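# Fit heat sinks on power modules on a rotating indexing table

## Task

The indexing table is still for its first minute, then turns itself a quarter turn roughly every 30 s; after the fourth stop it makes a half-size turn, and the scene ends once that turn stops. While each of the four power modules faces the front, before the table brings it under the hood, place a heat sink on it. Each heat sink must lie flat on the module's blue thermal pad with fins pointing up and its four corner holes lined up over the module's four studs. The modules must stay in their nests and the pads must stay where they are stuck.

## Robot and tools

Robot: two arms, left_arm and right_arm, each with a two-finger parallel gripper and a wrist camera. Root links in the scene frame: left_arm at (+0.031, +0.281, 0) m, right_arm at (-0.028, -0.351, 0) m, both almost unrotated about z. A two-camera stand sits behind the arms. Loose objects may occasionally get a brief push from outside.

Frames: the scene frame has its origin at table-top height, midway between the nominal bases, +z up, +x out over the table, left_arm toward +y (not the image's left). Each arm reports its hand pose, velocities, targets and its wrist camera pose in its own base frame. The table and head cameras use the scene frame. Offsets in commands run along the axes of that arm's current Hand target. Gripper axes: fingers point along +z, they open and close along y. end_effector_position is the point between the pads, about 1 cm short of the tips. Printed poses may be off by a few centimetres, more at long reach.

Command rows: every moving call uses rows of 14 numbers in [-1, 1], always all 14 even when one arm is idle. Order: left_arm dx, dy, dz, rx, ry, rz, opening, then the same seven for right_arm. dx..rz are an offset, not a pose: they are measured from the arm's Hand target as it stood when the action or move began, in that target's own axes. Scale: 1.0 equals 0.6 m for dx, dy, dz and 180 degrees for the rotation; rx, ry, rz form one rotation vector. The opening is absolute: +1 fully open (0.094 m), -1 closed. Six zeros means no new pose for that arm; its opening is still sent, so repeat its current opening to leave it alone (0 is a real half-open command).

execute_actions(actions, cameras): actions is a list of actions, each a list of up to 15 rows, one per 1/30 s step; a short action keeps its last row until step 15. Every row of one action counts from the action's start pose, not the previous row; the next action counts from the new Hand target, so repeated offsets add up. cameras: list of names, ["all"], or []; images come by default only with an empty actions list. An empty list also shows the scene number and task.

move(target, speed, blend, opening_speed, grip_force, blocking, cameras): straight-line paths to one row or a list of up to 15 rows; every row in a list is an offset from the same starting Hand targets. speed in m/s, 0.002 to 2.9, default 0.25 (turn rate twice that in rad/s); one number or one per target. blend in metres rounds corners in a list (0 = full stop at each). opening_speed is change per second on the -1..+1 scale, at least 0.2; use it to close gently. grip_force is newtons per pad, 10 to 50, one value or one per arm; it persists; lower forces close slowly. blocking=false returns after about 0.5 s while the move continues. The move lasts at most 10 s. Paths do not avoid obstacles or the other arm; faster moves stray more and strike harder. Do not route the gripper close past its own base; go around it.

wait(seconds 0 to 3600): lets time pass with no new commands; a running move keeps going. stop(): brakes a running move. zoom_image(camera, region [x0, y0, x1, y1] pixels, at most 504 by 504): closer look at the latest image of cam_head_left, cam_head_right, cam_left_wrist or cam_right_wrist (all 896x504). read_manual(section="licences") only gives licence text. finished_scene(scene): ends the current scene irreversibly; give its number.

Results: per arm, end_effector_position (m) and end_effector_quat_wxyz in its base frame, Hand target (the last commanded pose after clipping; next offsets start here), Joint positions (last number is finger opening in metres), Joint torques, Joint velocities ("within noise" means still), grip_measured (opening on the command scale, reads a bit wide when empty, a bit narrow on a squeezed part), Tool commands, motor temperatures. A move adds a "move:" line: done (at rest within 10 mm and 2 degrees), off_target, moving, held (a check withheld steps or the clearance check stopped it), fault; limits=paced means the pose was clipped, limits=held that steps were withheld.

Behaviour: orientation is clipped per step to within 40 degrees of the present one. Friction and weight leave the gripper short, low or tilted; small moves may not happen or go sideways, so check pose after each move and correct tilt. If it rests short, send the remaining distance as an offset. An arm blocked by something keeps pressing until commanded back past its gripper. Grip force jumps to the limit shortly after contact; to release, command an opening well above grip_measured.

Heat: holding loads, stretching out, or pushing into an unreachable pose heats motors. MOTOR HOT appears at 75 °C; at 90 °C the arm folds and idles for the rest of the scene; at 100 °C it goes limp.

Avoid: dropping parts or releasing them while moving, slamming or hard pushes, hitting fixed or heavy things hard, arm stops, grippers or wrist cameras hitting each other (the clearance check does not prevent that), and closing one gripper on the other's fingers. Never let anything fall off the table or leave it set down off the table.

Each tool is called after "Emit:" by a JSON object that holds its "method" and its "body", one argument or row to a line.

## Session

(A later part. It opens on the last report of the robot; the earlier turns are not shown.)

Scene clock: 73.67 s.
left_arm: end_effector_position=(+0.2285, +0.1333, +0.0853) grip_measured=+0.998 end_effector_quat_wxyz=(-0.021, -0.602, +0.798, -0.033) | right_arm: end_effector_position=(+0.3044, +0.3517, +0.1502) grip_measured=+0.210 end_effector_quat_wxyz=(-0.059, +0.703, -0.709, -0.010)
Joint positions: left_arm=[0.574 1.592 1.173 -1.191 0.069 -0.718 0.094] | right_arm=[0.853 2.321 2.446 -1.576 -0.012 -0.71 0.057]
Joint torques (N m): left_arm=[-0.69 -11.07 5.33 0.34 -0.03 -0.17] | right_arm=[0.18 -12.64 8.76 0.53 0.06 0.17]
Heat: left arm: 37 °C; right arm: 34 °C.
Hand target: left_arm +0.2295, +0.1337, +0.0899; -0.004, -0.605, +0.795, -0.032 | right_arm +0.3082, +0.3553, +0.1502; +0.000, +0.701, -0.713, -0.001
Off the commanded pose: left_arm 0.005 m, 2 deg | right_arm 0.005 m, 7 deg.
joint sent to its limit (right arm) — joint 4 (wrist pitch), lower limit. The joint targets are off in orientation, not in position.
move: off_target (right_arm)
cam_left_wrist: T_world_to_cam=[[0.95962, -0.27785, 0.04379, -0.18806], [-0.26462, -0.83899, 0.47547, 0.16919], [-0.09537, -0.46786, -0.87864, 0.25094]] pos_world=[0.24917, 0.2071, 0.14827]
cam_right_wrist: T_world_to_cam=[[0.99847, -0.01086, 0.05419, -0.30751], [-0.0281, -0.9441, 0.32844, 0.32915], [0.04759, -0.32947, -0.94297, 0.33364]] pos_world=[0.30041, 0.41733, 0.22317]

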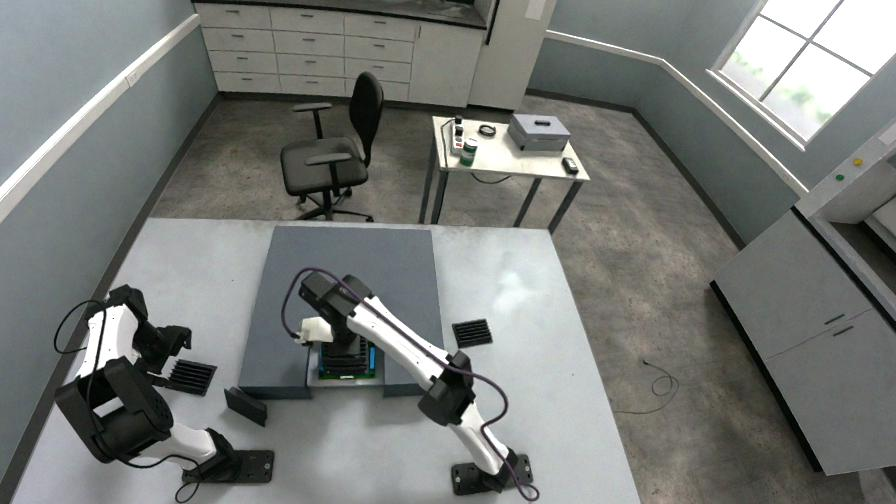

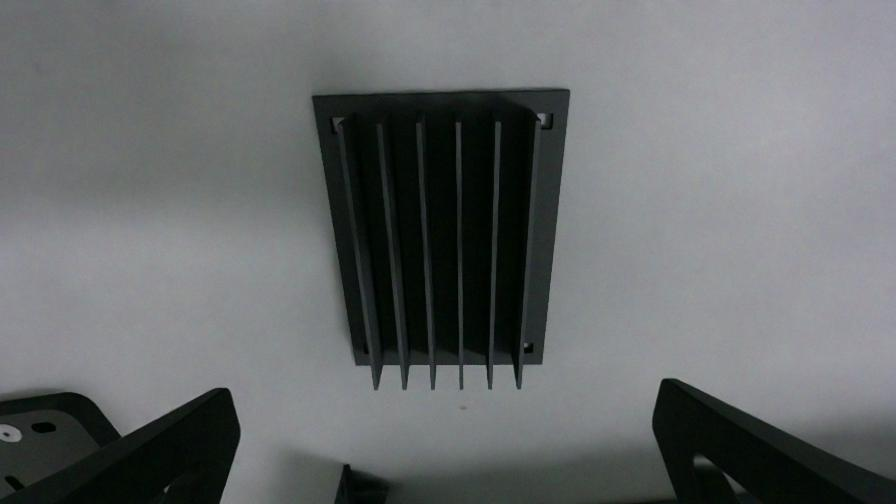

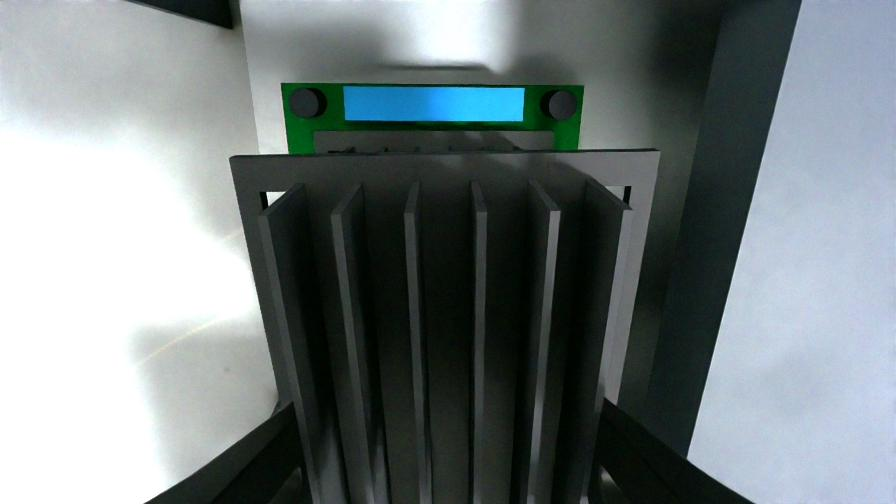

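Emit:
{"method": "move", "body": {
  "target": [-0.0067, -0.0023, 0.1182, 0.0064, -0.0089, 0, 0.6, 0, 0, 0, 0, 0, 0, -0.15],
  "speed": 0.12,
  "cameras": ["cam_left_wrist", "cam_right_wrist"]
}}

Scene clock: 76.77 s.
left_arm: end_effector_position=(+0.2358, +0.1346, +0.0272) grip_measured=+0.603 end_effector_quat_wxyz=(+0.021, -0.603, +0.797, -0.037) | right_arm: end_effector_position=(+0.3044, +0.3517, +0.1502) grip_measured=+0.210 end_effector_quat_wxyz=(-0.059, +0.703, -0.709, -0.010)
Joint positions: left_arm=[0.563 1.605 0.945 -0.862 0.069 -0.735 0.075] | right_arm=[0.853 2.321 2.446 -1.576 -0.012 -0.71 0.057]
Joint torques (N m): left_arm=[-0.88 -5.61 5.12 0.54 -0.09 -0.16] | right_arm=[0.16 -12.63 8.68 0.5 0.07 0.18]
Heat: left arm: 37 °C; right arm: 35 °C.
Hand target: left_arm +0.2343, +0.1333, +0.0191; +0.014, -0.606, +0.795, -0.032 | right_arm +0.3082, +0.3553, +0.1502; +0.000, +0.701, -0.713, -0.001
Off the commanded pose: left_arm 0.008 m, 1 deg | right_arm 0.005 m, 7 deg.
joint sent to its limit (right arm) — joint 4 (wrist pitch), lower limit. The joint targets are off in orientation, not in position.
move: done
cam_left_wrist: T_world_to_cam=[[0.95613, -0.27528, 0.10013, -0.19323], [-0.29155, -0.86121, 0.41632, 0.21073], [-0.02837, -0.42725, -0.90369, 0.18059]] pos_world=[0.25132, 0.20545, 0.09481]
cam_right_wrist: T_world_to_cam=[[0.99847, -0.01086, 0.05419, -0.30751], [-0.0281, -0.9441, 0.32844, 0.32915], [0.04759, -0.32947, -0.94297, 0.33364]] pos_world=[0.30041, 0.41733, 0.22317]

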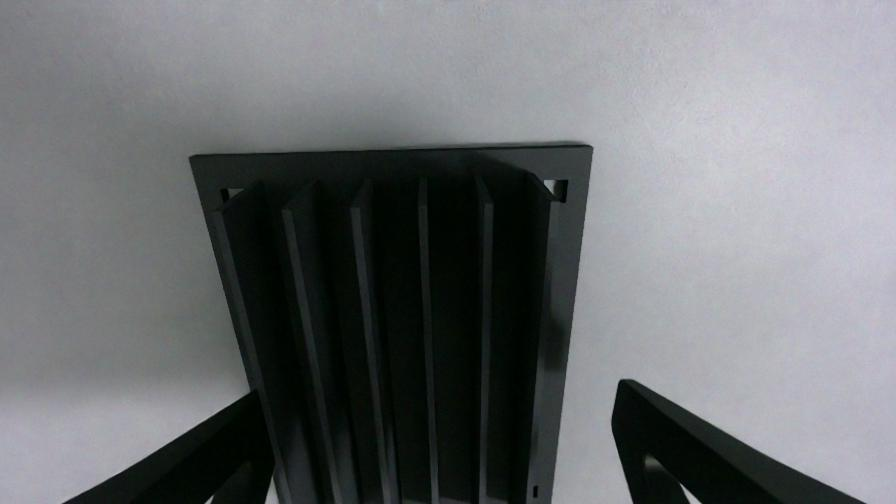

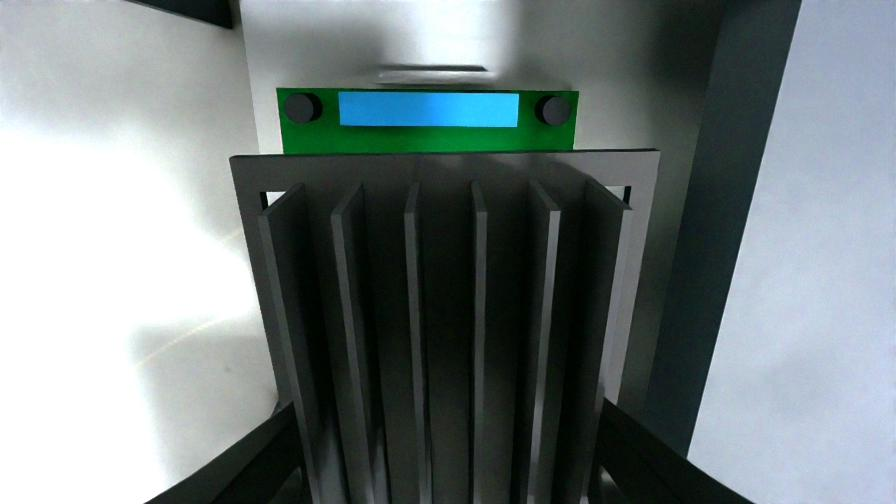

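Emit:
{"method": "move", "body": {
  "target": [
    [0, 0.018, 0.0, 0, 0, 0, 0.6, 0, 0, 0, 0, 0, 0, -0.15],
    [0, 0.018, 0, 0, 0, 0, -0.15, 0, 0, 0, 0, 0, 0, -0.15]
  ],
  "speed": 0.1,
  "opening_speed": 1.2,
  "cameras": ["cam_left_wrist", "cam_right_wrist"]
}}

Emit:
{"method": "zoom_image", "body": {
  "camera": "cam_right_wrist",
  "region": [200, 40, 700, 240]
}}

Scene clock: 78.87 s.
left_arm: end_effector_position=(+0.2263, +0.1340, +0.0204) grip_measured=+0.182 end_effector_quat_wxyz=(+0.011, -0.607, +0.794, -0.035) | right_arm: end_effector_position=(+0.3044, +0.3517, +0.1502) grip_measured=+0.210 end_effector_quat_wxyz=(-0.059, +0.703, -0.709, -0.010)
Joint positions: left_arm=[0.58 1.605 0.916 -0.855 0.069 -0.727 0.056] | right_arm=[0.853 2.321 2.446 -1.576 -0.012 -0.71 0.057]
Joint torques (N m): left_arm=[0.09 -7.91 4.93 0.46 -0.08 0.11] | right_arm=[0.1 -12.63 8.68 0.52 0.06 0.18]
Motor temperatures (°C): left_arm=[26 37 36 27 23 27 28] | right_arm=[26 33 35 27 23 23 25]
Heat: left arm: 37 °C; right arm: 35 °C.
Hand target: left_arm +0.2239, +0.1361, +0.0183; +0.014, -0.606, +0.795, -0.032 | right_arm +0.3082, +0.3553, +0.1502; +0.000, +0.701, -0.713, -0.001
Off the commanded pose: left_arm 0.004 m, 1 deg | right_arm 0.005 m, 7 deg.
joint sent to its limit (right arm) — joint 4 (wrist pitch), lower limit. The joint targets are off in orientation, not in position.
move: done
cam_left_wrist: T_world_to_cam=[[0.96051, -0.26472, 0.08574, -0.18568], [-0.27529, -0.85915, 0.43136, 0.20603], [-0.04052, -0.43792, -0.8981, 0.17797]] pos_world=[0.24227, 0.2058, 0.08688]
cam_right_wrist: T_world_to_cam=[[0.99847, -0.01086, 0.05419, -0.30751], [-0.0281, -0.9441, 0.32844, 0.32915], [0.04759, -0.32947, -0.94297, 0.33364]] pos_world=[0.30041, 0.41733, 0.22317]

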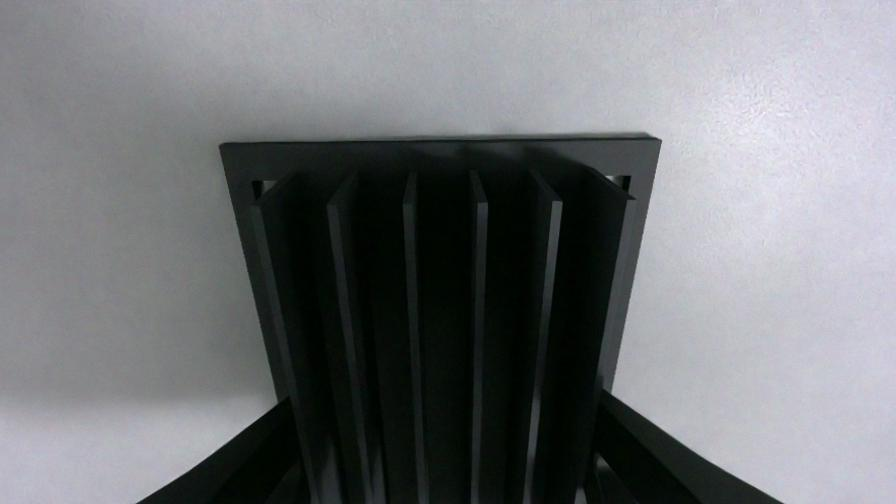

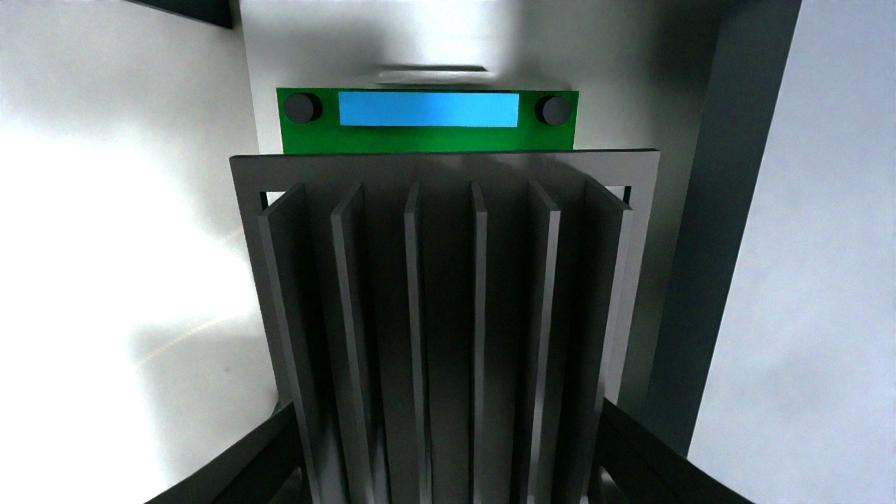

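Scaled by 1.008 from the camera's image (finer frame: 1280x720).

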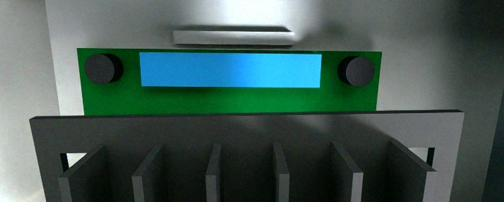

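Emit:
{"method": "move", "body": {
  "target": [0.003, -0.0125, -0.1829, 0, 0, 0, -0.15, 0.0027, 0.0047, 0.0883, -0.0090, -0.0032, 0, -0.15],
  "speed": 0.2,
  "cameras": ["cam_right_wrist", "cam_left_wrist"]
}}

Emit:
{"method": "zoom_image", "body": {
  "camera": "cam_right_wrist",
  "region": [200, 40, 450, 240]
}}

Emit:
{"method": "zoom_image", "body": {
  "camera": "cam_right_wrist",
  "region": [450, 40, 700, 240]
}}

Scene clock: 82.13 s.
left_arm: end_effector_position=(+0.2210, +0.1305, +0.1144) grip_measured=+0.182 end_effector_quat_wxyz=(-0.006, -0.608, +0.793, -0.034) | right_arm: end_effector_position=(+0.3047, +0.3532, +0.1028) grip_measured=+0.210 end_effector_quat_wxyz=(-0.006, +0.704, -0.710, -0.009)
Joint positions: left_arm=[0.58 1.518 1.218 -1.277 0.069 -0.727 0.056] | right_arm=[0.853 2.428 2.446 -1.576 -0.017 -0.71 0.057]
Joint torques (N m): left_arm=[0.05 -8.88 10.65 0.1 -0.09 0.1] | right_arm=[-0.47 -13.48 6.78 0.28 -0.22 0.07]
Heat: left arm: 37 °C; right arm: 36 °C.
Hand target: left_arm +0.2241, +0.1362, +0.1284; +0.014, -0.606, +0.795, -0.032 | right_arm +0.3054, +0.3538, +0.0972; +0.006, +0.701, -0.713, -0.014
Off the commanded pose: left_arm 0.015 m, 2 deg | right_arm 0.006 m, 2 deg.
joint sent to its limit (right arm) — joint 4 (wrist pitch), lower limit. The joint targets still meet the commanded pose.
move: off_target (left_arm)
cam_left_wrist: T_world_to_cam=[[0.96258, -0.26332, 0.06407, -0.18771], [-0.26308, -0.85117, 0.45421, 0.15472], [-0.06507, -0.45406, -0.88859, 0.26714]] pos_world=[0.23877, 0.20356, 0.17913]
cam_right_wrist: T_world_to_cam=[[0.99979, -0.00912, -0.01857, -0.29875], [-0.0009, -0.91594, 0.40131, 0.32054], [-0.02066, -0.4012, -0.91576, 0.33276]] pos_world=[0.30585, 0.42438, 0.17055]
Images, in order (width x height): cam_left_wrist 896x504, cam_right_wrist 896x504.

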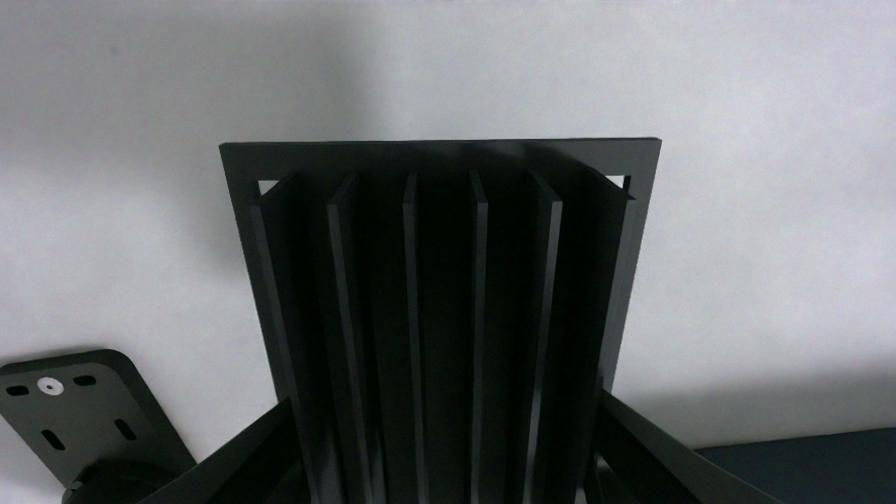

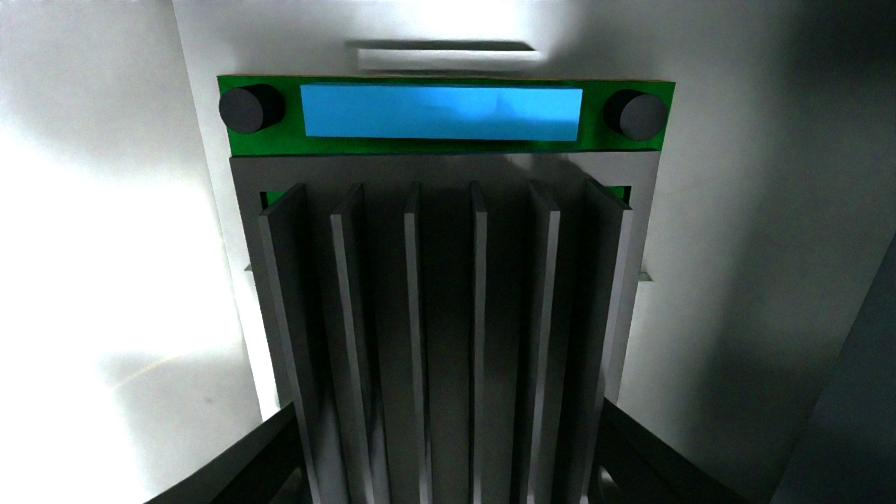

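Scaled by 2.016 from the camera's image (finer frame: 1280x720).

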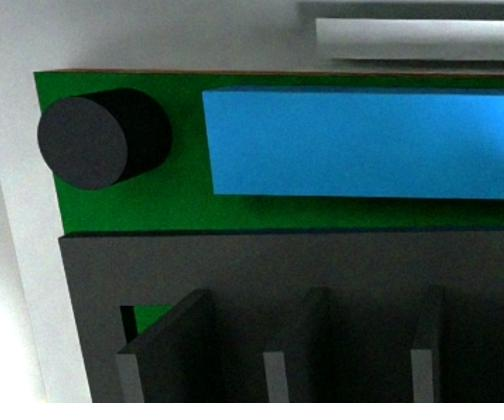

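Scaled by 2.016 from the camera's image (finer frame: 1280x720).

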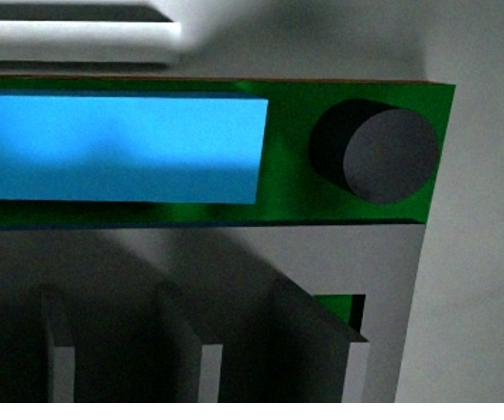

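Emit:
{"method": "move", "body": {
  "target": [0, 0, 0, 0, 0, 0, -0.15, 0.0038, 0.0037, 0.0138, 0, 0, 0.0106, -0.15],
  "speed": 0.12,
  "cameras": ["cam_right_wrist"]
}}

Emit:
{"method": "zoom_image", "body": {
  "camera": "cam_right_wrist",
  "region": [190, 40, 440, 240]
}}

Emit:
{"method": "zoom_image", "body": {
  "camera": "cam_right_wrist",
  "region": [450, 40, 700, 240]
}}

Scene clock: 85.00 s.
left_arm: end_effector_position=(+0.2208, +0.1304, +0.1144) grip_measured=+0.182 end_effector_quat_wxyz=(-0.006, -0.608, +0.793, -0.034) | right_arm: end_effector_position=(+0.3028, +0.3512, +0.0918) grip_measured=+0.210 end_effector_quat_wxyz=(+0.005, +0.695, -0.719, -0.008)
Joint positions: left_arm=[0.58 1.518 1.218 -1.278 0.069 -0.727 0.056] | right_arm=[0.853 2.428 2.401 -1.553 -0.018 -0.685 0.057]
Joint torques (N m): left_arm=[-0.02 -8.91 10.73 0.07 -0.08 0.09] | right_arm=[-0.34 -15.54 4.96 0.38 -0.2 0.16]
Heat: left arm: 37 °C; right arm: 36 °C.
Hand target: left_arm +0.2241, +0.1361, +0.1284; +0.014, -0.606, +0.795, -0.032 | right_arm +0.3028, +0.3517, +0.0890; +0.006, +0.689, -0.725, -0.014
Off the commanded pose: left_arm 0.016 m, 2 deg | right_arm 0.003 m, 1 deg.
move: done
cam_right_wrist: T_world_to_cam=[[0.99884, -0.03473, -0.03336, -0.28642], [-0.01771, -0.90911, 0.41618, 0.32446], [-0.04478, -0.41511, -0.90867, 0.33341]] pos_world=[0.30677, 0.42342, 0.15837]

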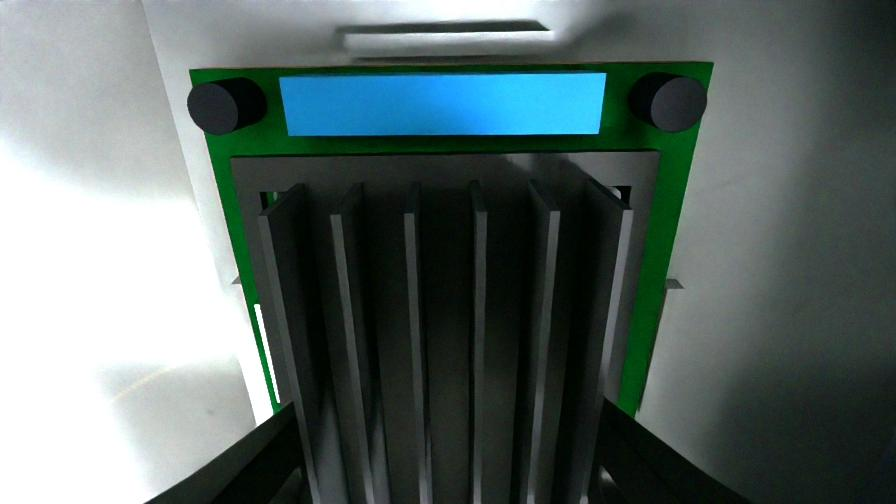

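Scaled by 2.016 from the camera's image (finer frame: 1280x720).

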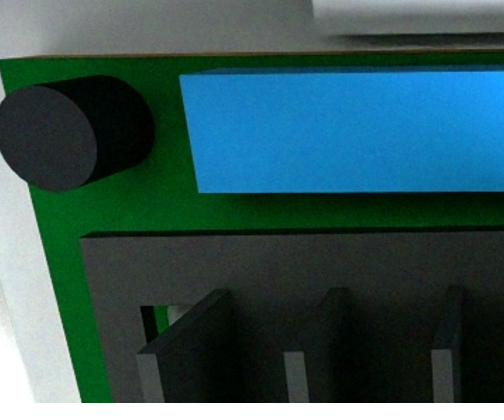

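Scaled by 2.016 from the camera's image (finer frame: 1280x720).

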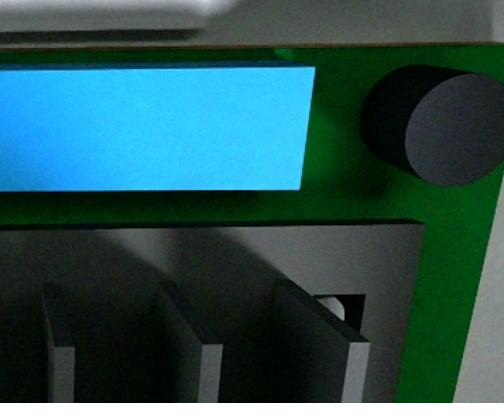

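Emit:
{"method": "zoom_image", "body": {
  "camera": "cam_right_wrist",
  "region": [245, 175, 305, 225]
}}

Emit:
{"method": "zoom_image", "body": {
  "camera": "cam_right_wrist",
  "region": [590, 175, 650, 225]
}}

Scaled by 8.400 from the camera's image (finer frame: 1280x720).

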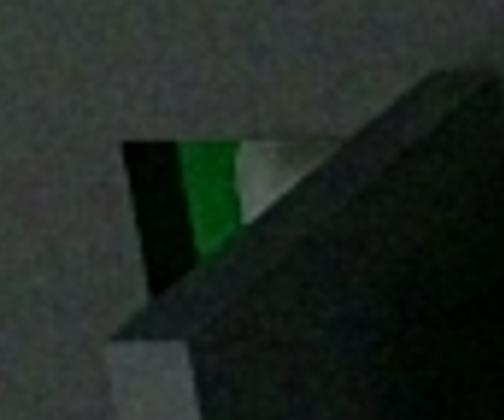

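Scaled by 8.400 from the camera's image (finer frame: 1280x720).

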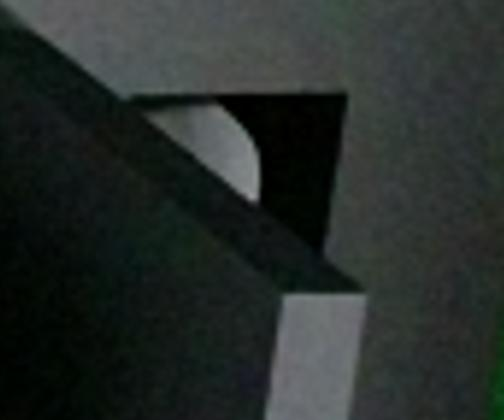

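Emit:
{"method": "move", "body": {
  "target": [0, 0, 0, 0, 0, 0, -0.15, 0, 0, 0.0083, 0, 0, 0.001, -0.15],
  "speed": 0.1,
  "cameras": ["cam_right_wrist"]
}}

Emit:
{"method": "zoom_image", "body": {
  "camera": "cam_right_wrist",
  "region": [245, 175, 305, 225]
}}

Emit:
{"method": "zoom_image", "body": {
  "camera": "cam_right_wrist",
  "region": [590, 175, 650, 225]
}}

Scene clock: 87.23 s.
left_arm: end_effector_position=(+0.2208, +0.1304, +0.1144) grip_measured=+0.182 end_effector_quat_wxyz=(-0.006, -0.608, +0.793, -0.034) | right_arm: end_effector_position=(+0.3023, +0.3515, +0.0866) grip_measured=+0.210 end_effector_quat_wxyz=(+0.008, +0.694, -0.720, -0.010)
Joint positions: left_arm=[0.58 1.518 1.218 -1.278 0.069 -0.727 0.056] | right_arm=[0.853 2.428 2.38 -1.537 -0.021 -0.681 0.057]
Joint torques (N m): left_arm=[0.02 -8.88 10.7 0.08 -0.07 0.1] | right_arm=[-0.29 -16.08 4.08 0.48 -0.16 0.17]
Heat: left arm: 37 °C; right arm: 36 °C.
Hand target: left_arm +0.2241, +0.1361, +0.1284; +0.014, -0.606, +0.795, -0.032 | right_arm +0.3027, +0.3517, +0.0840; +0.006, +0.688, -0.726, -0.014
Off the commanded pose: left_arm 0.015 m, 2 deg | right_arm 0.003 m, 1 deg.
move: done
cam_right_wrist: T_world_to_cam=[[0.9985, -0.03828, -0.0392, -0.28419], [-0.01843, -0.9084, 0.41769, 0.32663], [-0.0516, -0.41634, -0.90774, 0.3312]] pos_world=[0.30687, 0.42373, 0.15307]

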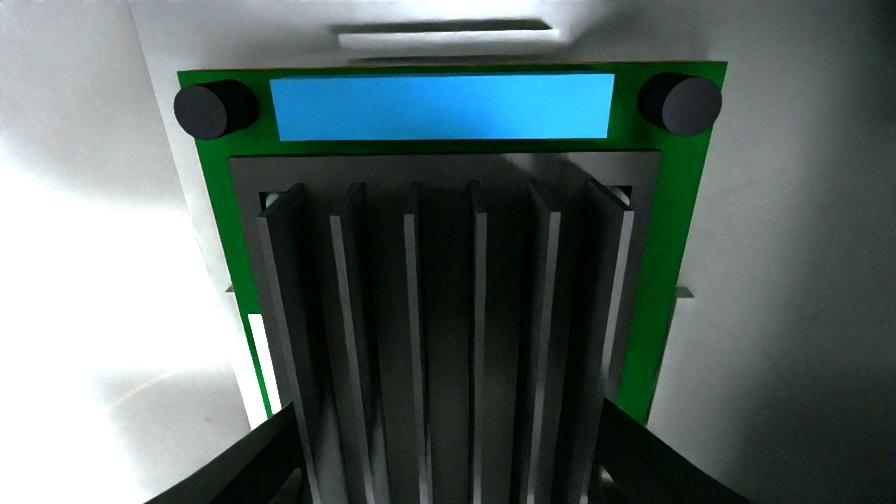

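Scaled by 8.400 from the camera's image (finer frame: 1280x720).

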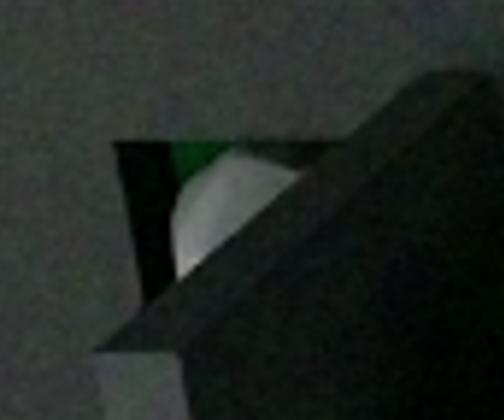

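Scaled by 8.400 from the camera's image (finer frame: 1280x720).

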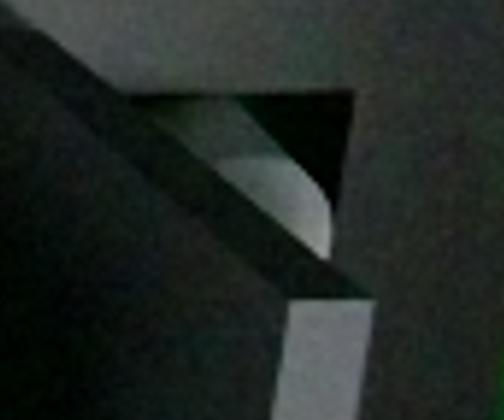

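Emit:
{"method": "move", "body": {
  "target": [0, 0, 0, 0, 0, 0, -0.15, 0, 0.0005, 0.01, 0, 0, 0, -0.15],
  "speed": 0.1,
  "cameras": ["cam_right_wrist"]
}}

Emit:
{"method": "zoom_image", "body": {
  "camera": "cam_right_wrist",
  "region": [245, 175, 305, 225]
}}

Emit:
{"method": "zoom_image", "body": {
  "camera": "cam_right_wrist",
  "region": [590, 175, 650, 225]
}}

Scene clock: 88.33 s.
left_arm: end_effector_position=(+0.2208, +0.1304, +0.1144) grip_measured=+0.182 end_effector_quat_wxyz=(-0.006, -0.608, +0.793, -0.034) | right_arm: end_effector_position=(+0.3019, +0.3516, +0.0851) grip_measured=+0.210 end_effector_quat_wxyz=(+0.005, +0.694, -0.720, -0.011)
Joint positions: left_arm=[0.58 1.518 1.218 -1.278 0.069 -0.727 0.056] | right_arm=[0.853 2.413 2.348 -1.513 -0.023 -0.681 0.057]
Joint torques (N m): left_arm=[0.05 -8.91 10.7 0.07 -0.08 0.1] | right_arm=[-0.23 -15.57 3.55 0.55 -0.13 0.17]
Heat: left arm: 37 °C; right arm: 36 °C.
Hand target: left_arm +0.2241, +0.1361, +0.1284; +0.014, -0.606, +0.795, -0.032 | right_arm +0.3023, +0.3518, +0.0782; +0.006, +0.688, -0.726, -0.014
Off the commanded pose: left_arm 0.015 m, 2 deg | right_arm 0.007 m, 1 deg.
move: done
cam_right_wrist: T_world_to_cam=[[0.99858, -0.03845, -0.03685, -0.28406], [-0.01985, -0.91083, 0.41229, 0.3291], [-0.04942, -0.41098, -0.91031, 0.3275]] pos_world=[0.30637, 0.42343, 0.15197]

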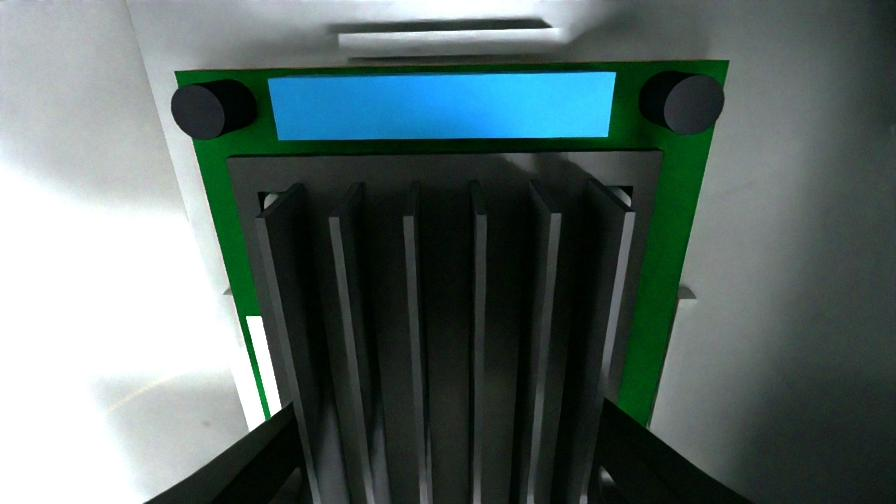

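Scaled by 8.400 from the camera's image (finer frame: 1280x720).

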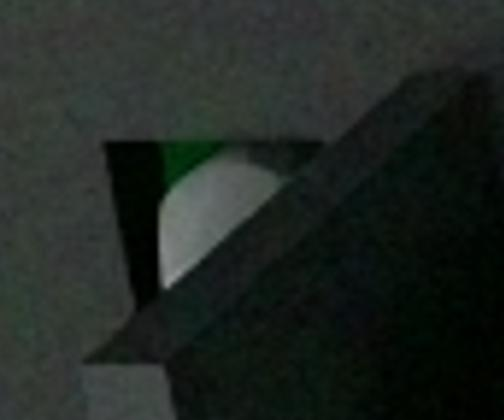

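Scaled by 8.400 from the camera's image (finer frame: 1280x720).

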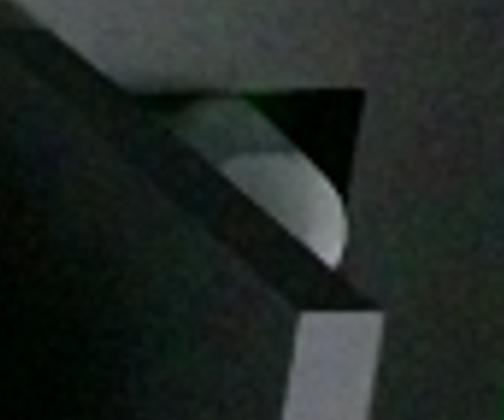

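Emit:
{"method": "move", "body": {
  "target": [0, 0, 0, 0, 0, 0, -0.15, 0, 0, 0, 0, 0, 0, 0.55],
  "opening_speed": 2.0,
  "cameras": ["cam_right_wrist", "cam_head_left"]
}}

Emit:
{"method": "zoom_image", "body": {
  "camera": "cam_right_wrist",
  "region": [200, 130, 700, 504]
}}

Scene clock: 89.93 s.
left_arm: end_effector_position=(+0.2208, +0.1304, +0.1144) grip_measured=+0.182 end_effector_quat_wxyz=(-0.006, -0.608, +0.793, -0.034) | right_arm: end_effector_position=(+0.3025, +0.3522, +0.0812) grip_measured=+0.547 end_effector_quat_wxyz=(+0.005, +0.693, -0.721, -0.011)
Joint positions: left_arm=[0.58 1.518 1.218 -1.278 0.069 -0.727 0.056] | right_arm=[0.853 2.413 2.332 -1.497 -0.023 -0.68 0.073]
Joint torques (N m): left_arm=[-0.01 -8.91 10.69 0.07 -0.07 0.09] | right_arm=[-0.27 -15.58 4.68 0.41 -0.13 0.16]
Heat: left arm: 38 °C; right arm: 36 °C.
Hand target: left_arm +0.2241, +0.1361, +0.1284; +0.014, -0.606, +0.795, -0.032 | right_arm +0.3023, +0.3518, +0.0781; +0.006, +0.688, -0.726, -0.014
Off the commanded pose: left_arm 0.015 m, 2 deg | right_arm 0.003 m, 1 deg.
move: done
cam_right_wrist: T_world_to_cam=[[0.99856, -0.03952, -0.03639, -0.28438], [-0.02105, -0.91102, 0.41181, 0.33178], [-0.04943, -0.41045, -0.91054, 0.32404]] pos_world=[0.30697, 0.42403, 0.14807]
Images, in order (width x height): cam_head_left 896x504, cam_right_wrist 896x504.

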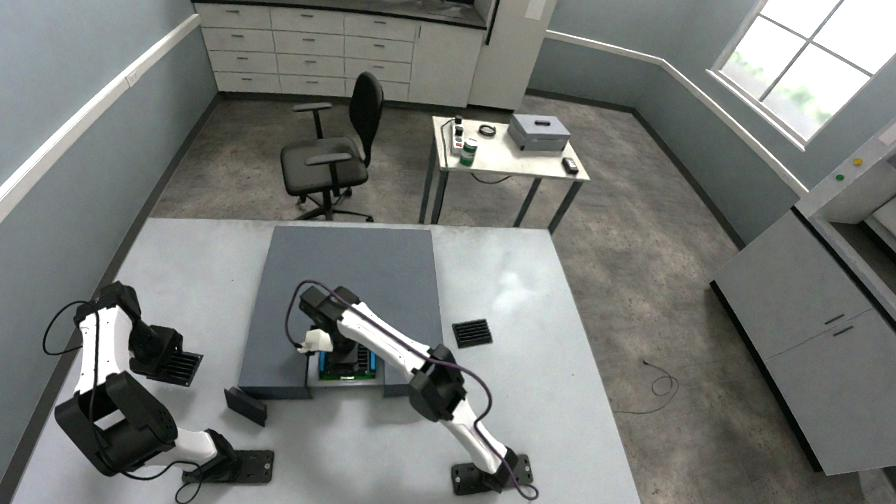

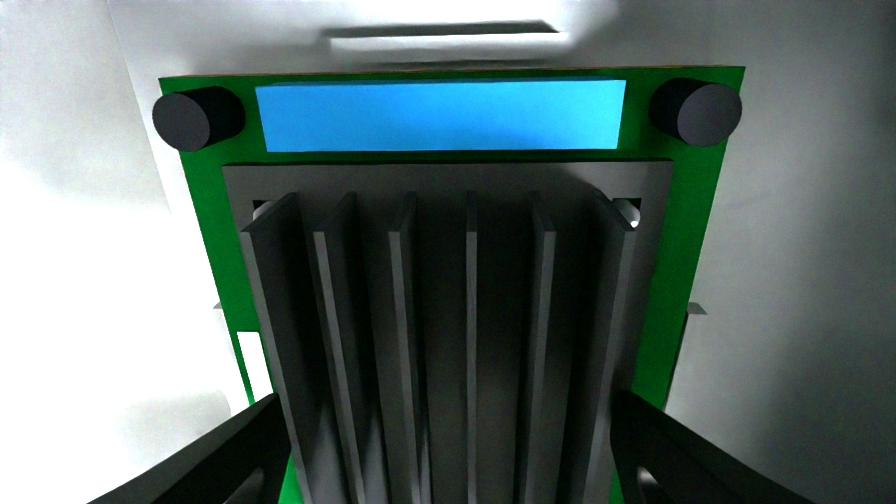

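Scaled by 1.008 from the camera's image (finer frame: 1280x720).

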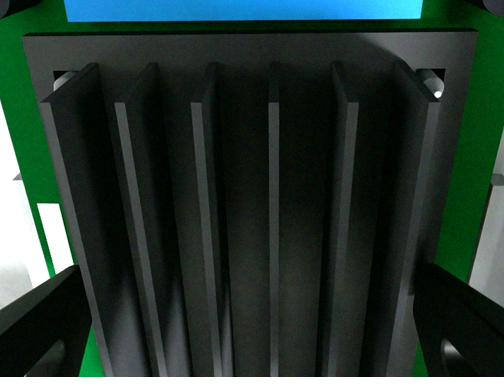

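Emit:
{"method": "move", "body": {
  "target": [
    [0.0218, -0.028, -0.0505, 0, 0, 0, -0.15, -0.0008, 0.0023, -0.0833, 0, 0, 0, 0.55],
    [0.1652, -0.1368, -0.0492, 0.0115, 0.0319, 0.4492, -0.15, 0.3147, -0.0767, -0.1172, 0.001, -0.0045, 0.47, 0.55],
    [0.6828, -0.2138, -0.0268, 0.0240, 0.0667, 0.9391, -0.15, 0.5882, -0.1842, -0.0482, 0.0023, -0.0094, 0.944, 0.55]
  ],
  "speed": [0.2, 0.5, 0.5],
  "blend": [0.01, 0.03, 0],
  "cameras": ["cam_head_left", "cam_left_wrist", "cam_right_wrist"]
}}

Scene clock: 96.63 s.
left_arm: end_effector_position=(+0.2367, -0.2877, +0.1576) grip_measured=+0.182 end_effector_quat_wxyz=(-0.006, +0.731, +0.681, -0.051) | right_arm: end_effector_position=(+0.3874, -0.0031, +0.1044) grip_measured=+0.548 end_effector_quat_wxyz=(-0.011, +0.656, +0.754, +0.003)
Joint positions: left_arm=[-0.835 1.99 1.95 -1.541 0.102 0.807 0.056] | right_arm=[-0.017 2.035 1.806 -1.354 -0.019 1.415 0.073]
Joint torques (N m): left_arm=[-0.77 -10.22 10.41 -0.01 0.14 0.11] | right_arm=[-0.35 -9.85 7.66 0.32 0.19 0.19]
Motor temperatures (°C): left_arm=[26 37 38 27 23 27 28] | right_arm=[26 38 35 27 23 23 25]
Heat: left arm: 38 °C; right arm: 38 °C.
Hand target: left_arm +0.2375, -0.2922, +0.1599; -0.008, +0.737, +0.674, -0.052 | right_arm +0.3945, -0.0069, +0.1002; -0.006, +0.663, +0.749, +0.000
Off the commanded pose: left_arm 0.005 m, 1 deg | right_arm 0.009 m, 1 deg.
joint sent to its limit (left arm) — joint 4 (wrist pitch), lower limit. The joint targets still meet the commanded pose.
move: done
cam_left_wrist: T_world_to_cam=[[-0.99235, 0.07999, 0.09405, 0.24103], [0.10791, 0.93202, 0.34598, 0.22545], [-0.05999, 0.35348, -0.93352, 0.35483]] pos_world=[0.23614, -0.35483, 0.23057]
cam_right_wrist: T_world_to_cam=[[-0.99059, -0.13675, -0.00492, 0.38466], [-0.12502, 0.88988, 0.43872, 0.04337], [-0.05561, 0.43521, -0.89861, 0.20727]] pos_world=[0.39799, -0.0762, 0.16912]

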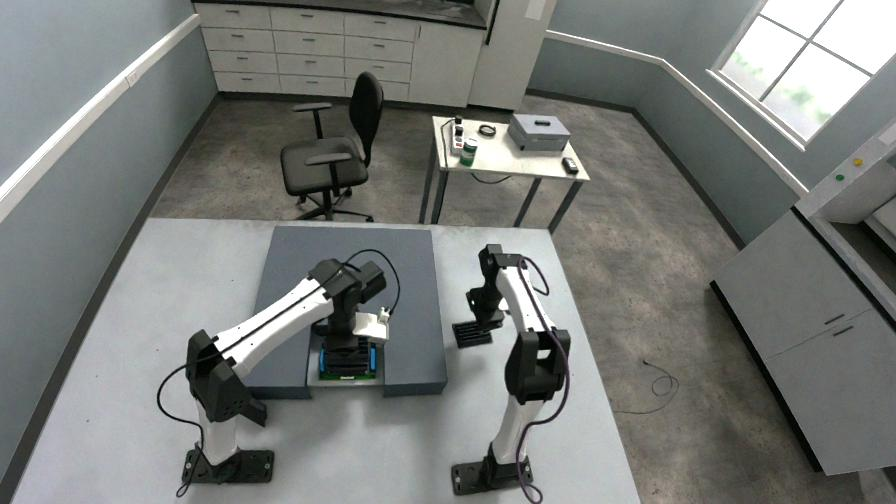

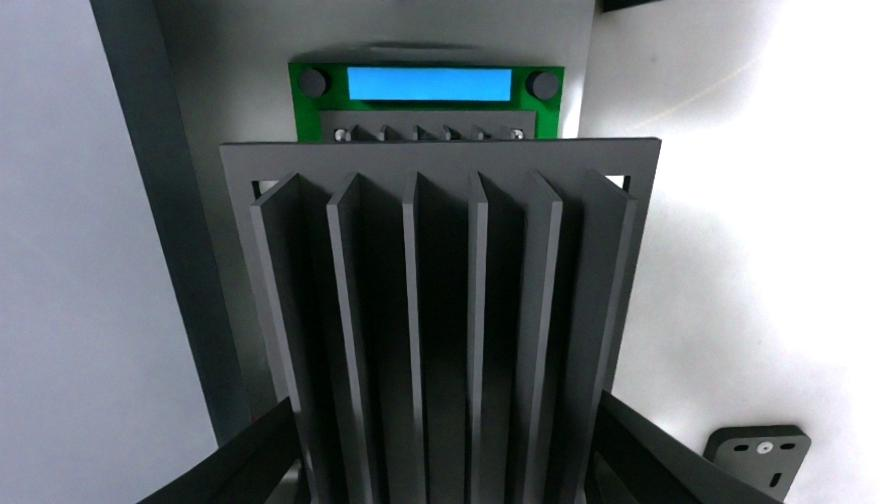

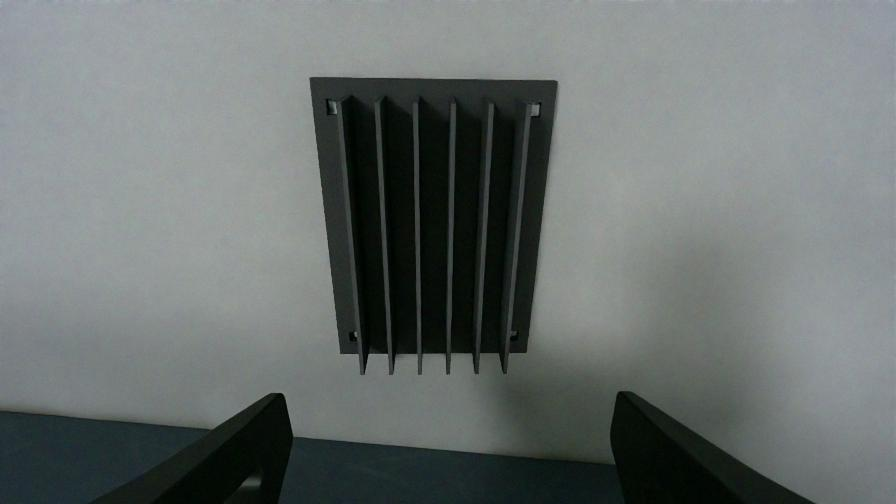

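Emit:
{"method": "move", "body": {
  "target": [0, 0, 0, 0, 0, 0, -0.15, -0.0063, 0.0005, 0.1295, -0.0026, -0.0051, 0.0056, 0.65],
  "speed": 0.15,
  "cameras": ["cam_left_wrist", "cam_right_wrist"]
}}

Scene clock: 99.67 s.
left_arm: end_effector_position=(+0.2366, -0.2876, +0.1576) grip_measured=+0.182 end_effector_quat_wxyz=(-0.006, +0.731, +0.681, -0.051) | right_arm: end_effector_position=(+0.3981, -0.0059, +0.0355) grip_measured=+0.647 end_effector_quat_wxyz=(+0.010, +0.662, +0.749, +0.011)
Joint positions: left_arm=[-0.835 1.99 1.95 -1.542 0.102 0.808 0.056] | right_arm=[-0.017 2.07 1.581 -1.053 -0.004 1.432 0.077]
Joint torques (N m): left_arm=[-0.76 -10.24 10.47 0.04 0.15 0.12] | right_arm=[-0.49 -10.07 4.59 0.43 0.22 0.16]
Heat: left arm: 38 °C; right arm: 37 °C.
Hand target: left_arm +0.2374, -0.2921, +0.1599; -0.008, +0.737, +0.674, -0.052 | right_arm +0.3945, -0.0100, +0.0225; +0.003, +0.669, +0.743, -0.002
Off the commanded pose: left_arm 0.005 m, 1 deg | right_arm 0.014 m, 2 deg.
joint sent to its limit (left arm) — joint 4 (wrist pitch), lower limit. The joint targets still meet the commanded pose.
move: off_target (right_arm)
cam_left_wrist: T_world_to_cam=[[-0.9923, 0.08031, 0.09431, 0.24098], [0.10832, 0.93191, 0.34614, 0.22529], [-0.06009, 0.35369, -0.93343, 0.35491]] pos_world=[0.23604, -0.35483, 0.23057]
cam_right_wrist: T_world_to_cam=[[-0.99173, -0.12064, -0.04371, 0.39644], [-0.12781, 0.89863, 0.41967, 0.07922], [-0.01135, 0.42179, -0.90662, 0.12982]] pos_world=[0.40476, -0.07812, 0.10178]

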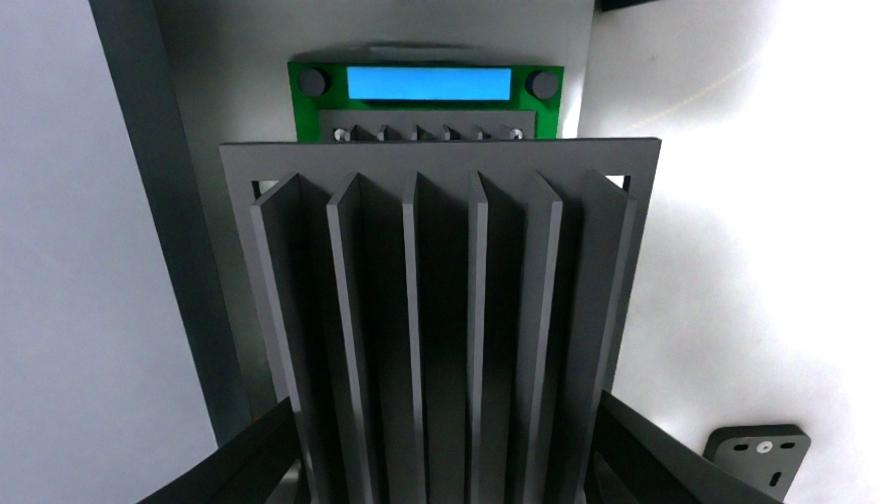

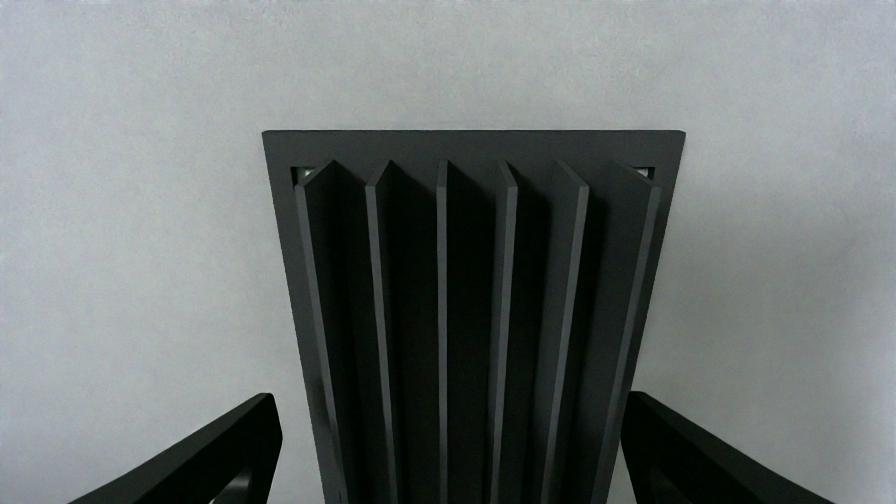

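Emit:
{"method": "move", "body": {
  "target": [
    [0, 0, 0, 0, 0, 0, -0.15, -0.01, -0.0125, 0.005, 0, 0, 0, 0.65],
    [0, 0, 0, 0, 0, 0, -0.15, -0.01, -0.0125, 0.005, 0, 0, 0, -0.15]
  ],
  "speed": 0.1,
  "opening_speed": 1.2,
  "cameras": ["cam_left_wrist", "cam_right_wrist"]
}}

Scene clock: 101.70 s.
left_arm: end_effector_position=(+0.2366, -0.2876, +0.1576) grip_measured=+0.182 end_effector_quat_wxyz=(-0.006, +0.731, +0.681, -0.051) | right_arm: end_effector_position=(+0.3937, -0.0134, +0.0251) grip_measured=+0.215 end_effector_quat_wxyz=(+0.008, +0.669, +0.743, +0.009)
Joint positions: left_arm=[-0.835 1.99 1.95 -1.542 0.102 0.808 0.056] | right_arm=[-0.035 2.07 1.539 -1.016 -0.003 1.432 0.057]
Joint torques (N m): left_arm=[-0.77 -10.22 10.45 0.05 0.15 0.11] | right_arm=[-0.4 -11.9 4.49 0.29 0.19 -0.01]
Heat: left arm: 38 °C; right arm: 37 °C.
Hand target: left_arm +0.2374, -0.2921, +0.1599; -0.008, +0.737, +0.674, -0.052 | right_arm +0.3877, -0.0168, +0.0195; +0.003, +0.669, +0.743, -0.002
Off the commanded pose: left_arm 0.005 m, 1 deg | right_arm 0.009 m, 1 deg.
joint sent to its limit (left arm) — joint 4 (wrist pitch), lower limit. The joint targets still meet the commanded pose.
move: done
cam_left_wrist: T_world_to_cam=[[-0.9923, 0.08031, 0.09431, 0.24098], [0.10832, 0.93191, 0.34614, 0.22529], [-0.06009, 0.35369, -0.93343, 0.35491]] pos_world=[0.23604, -0.35483, 0.23057]
cam_right_wrist: T_world_to_cam=[[-0.99403, -0.10214, -0.03831, 0.39173], [-0.10877, 0.90125, 0.41943, 0.0823], [-0.00832, 0.4211, -0.90698, 0.12226]] pos_world=[0.39936, -0.08564, 0.09137]

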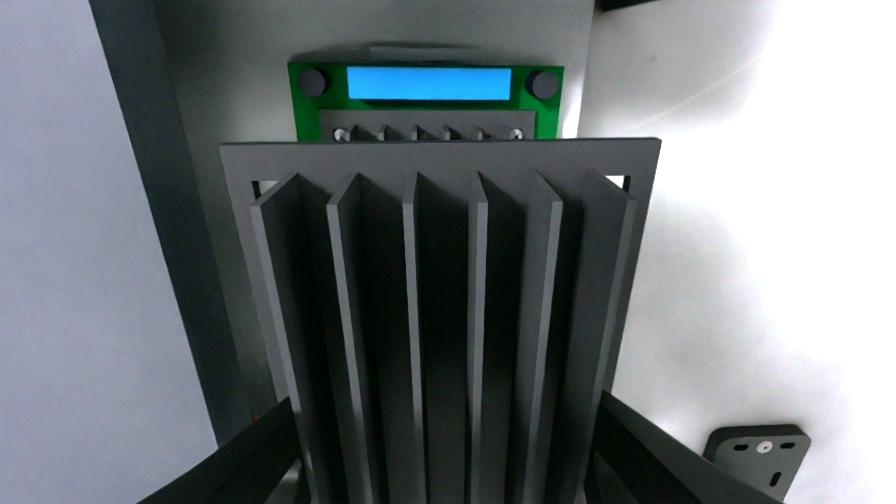

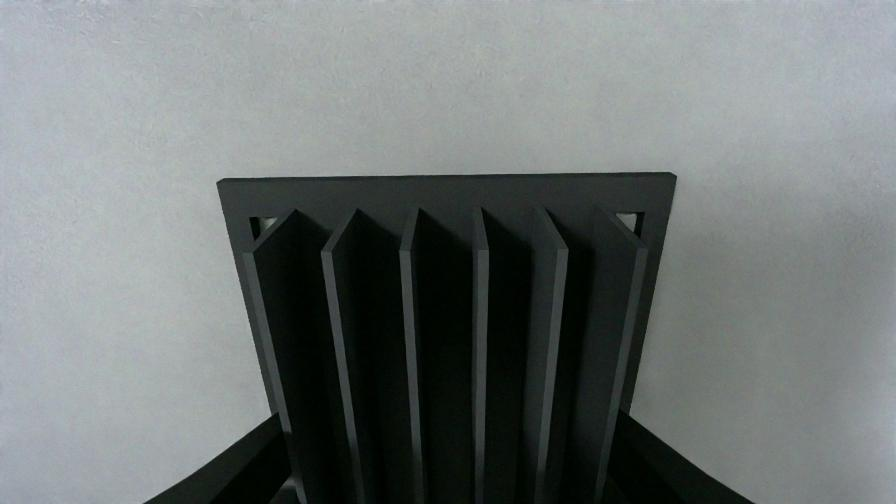

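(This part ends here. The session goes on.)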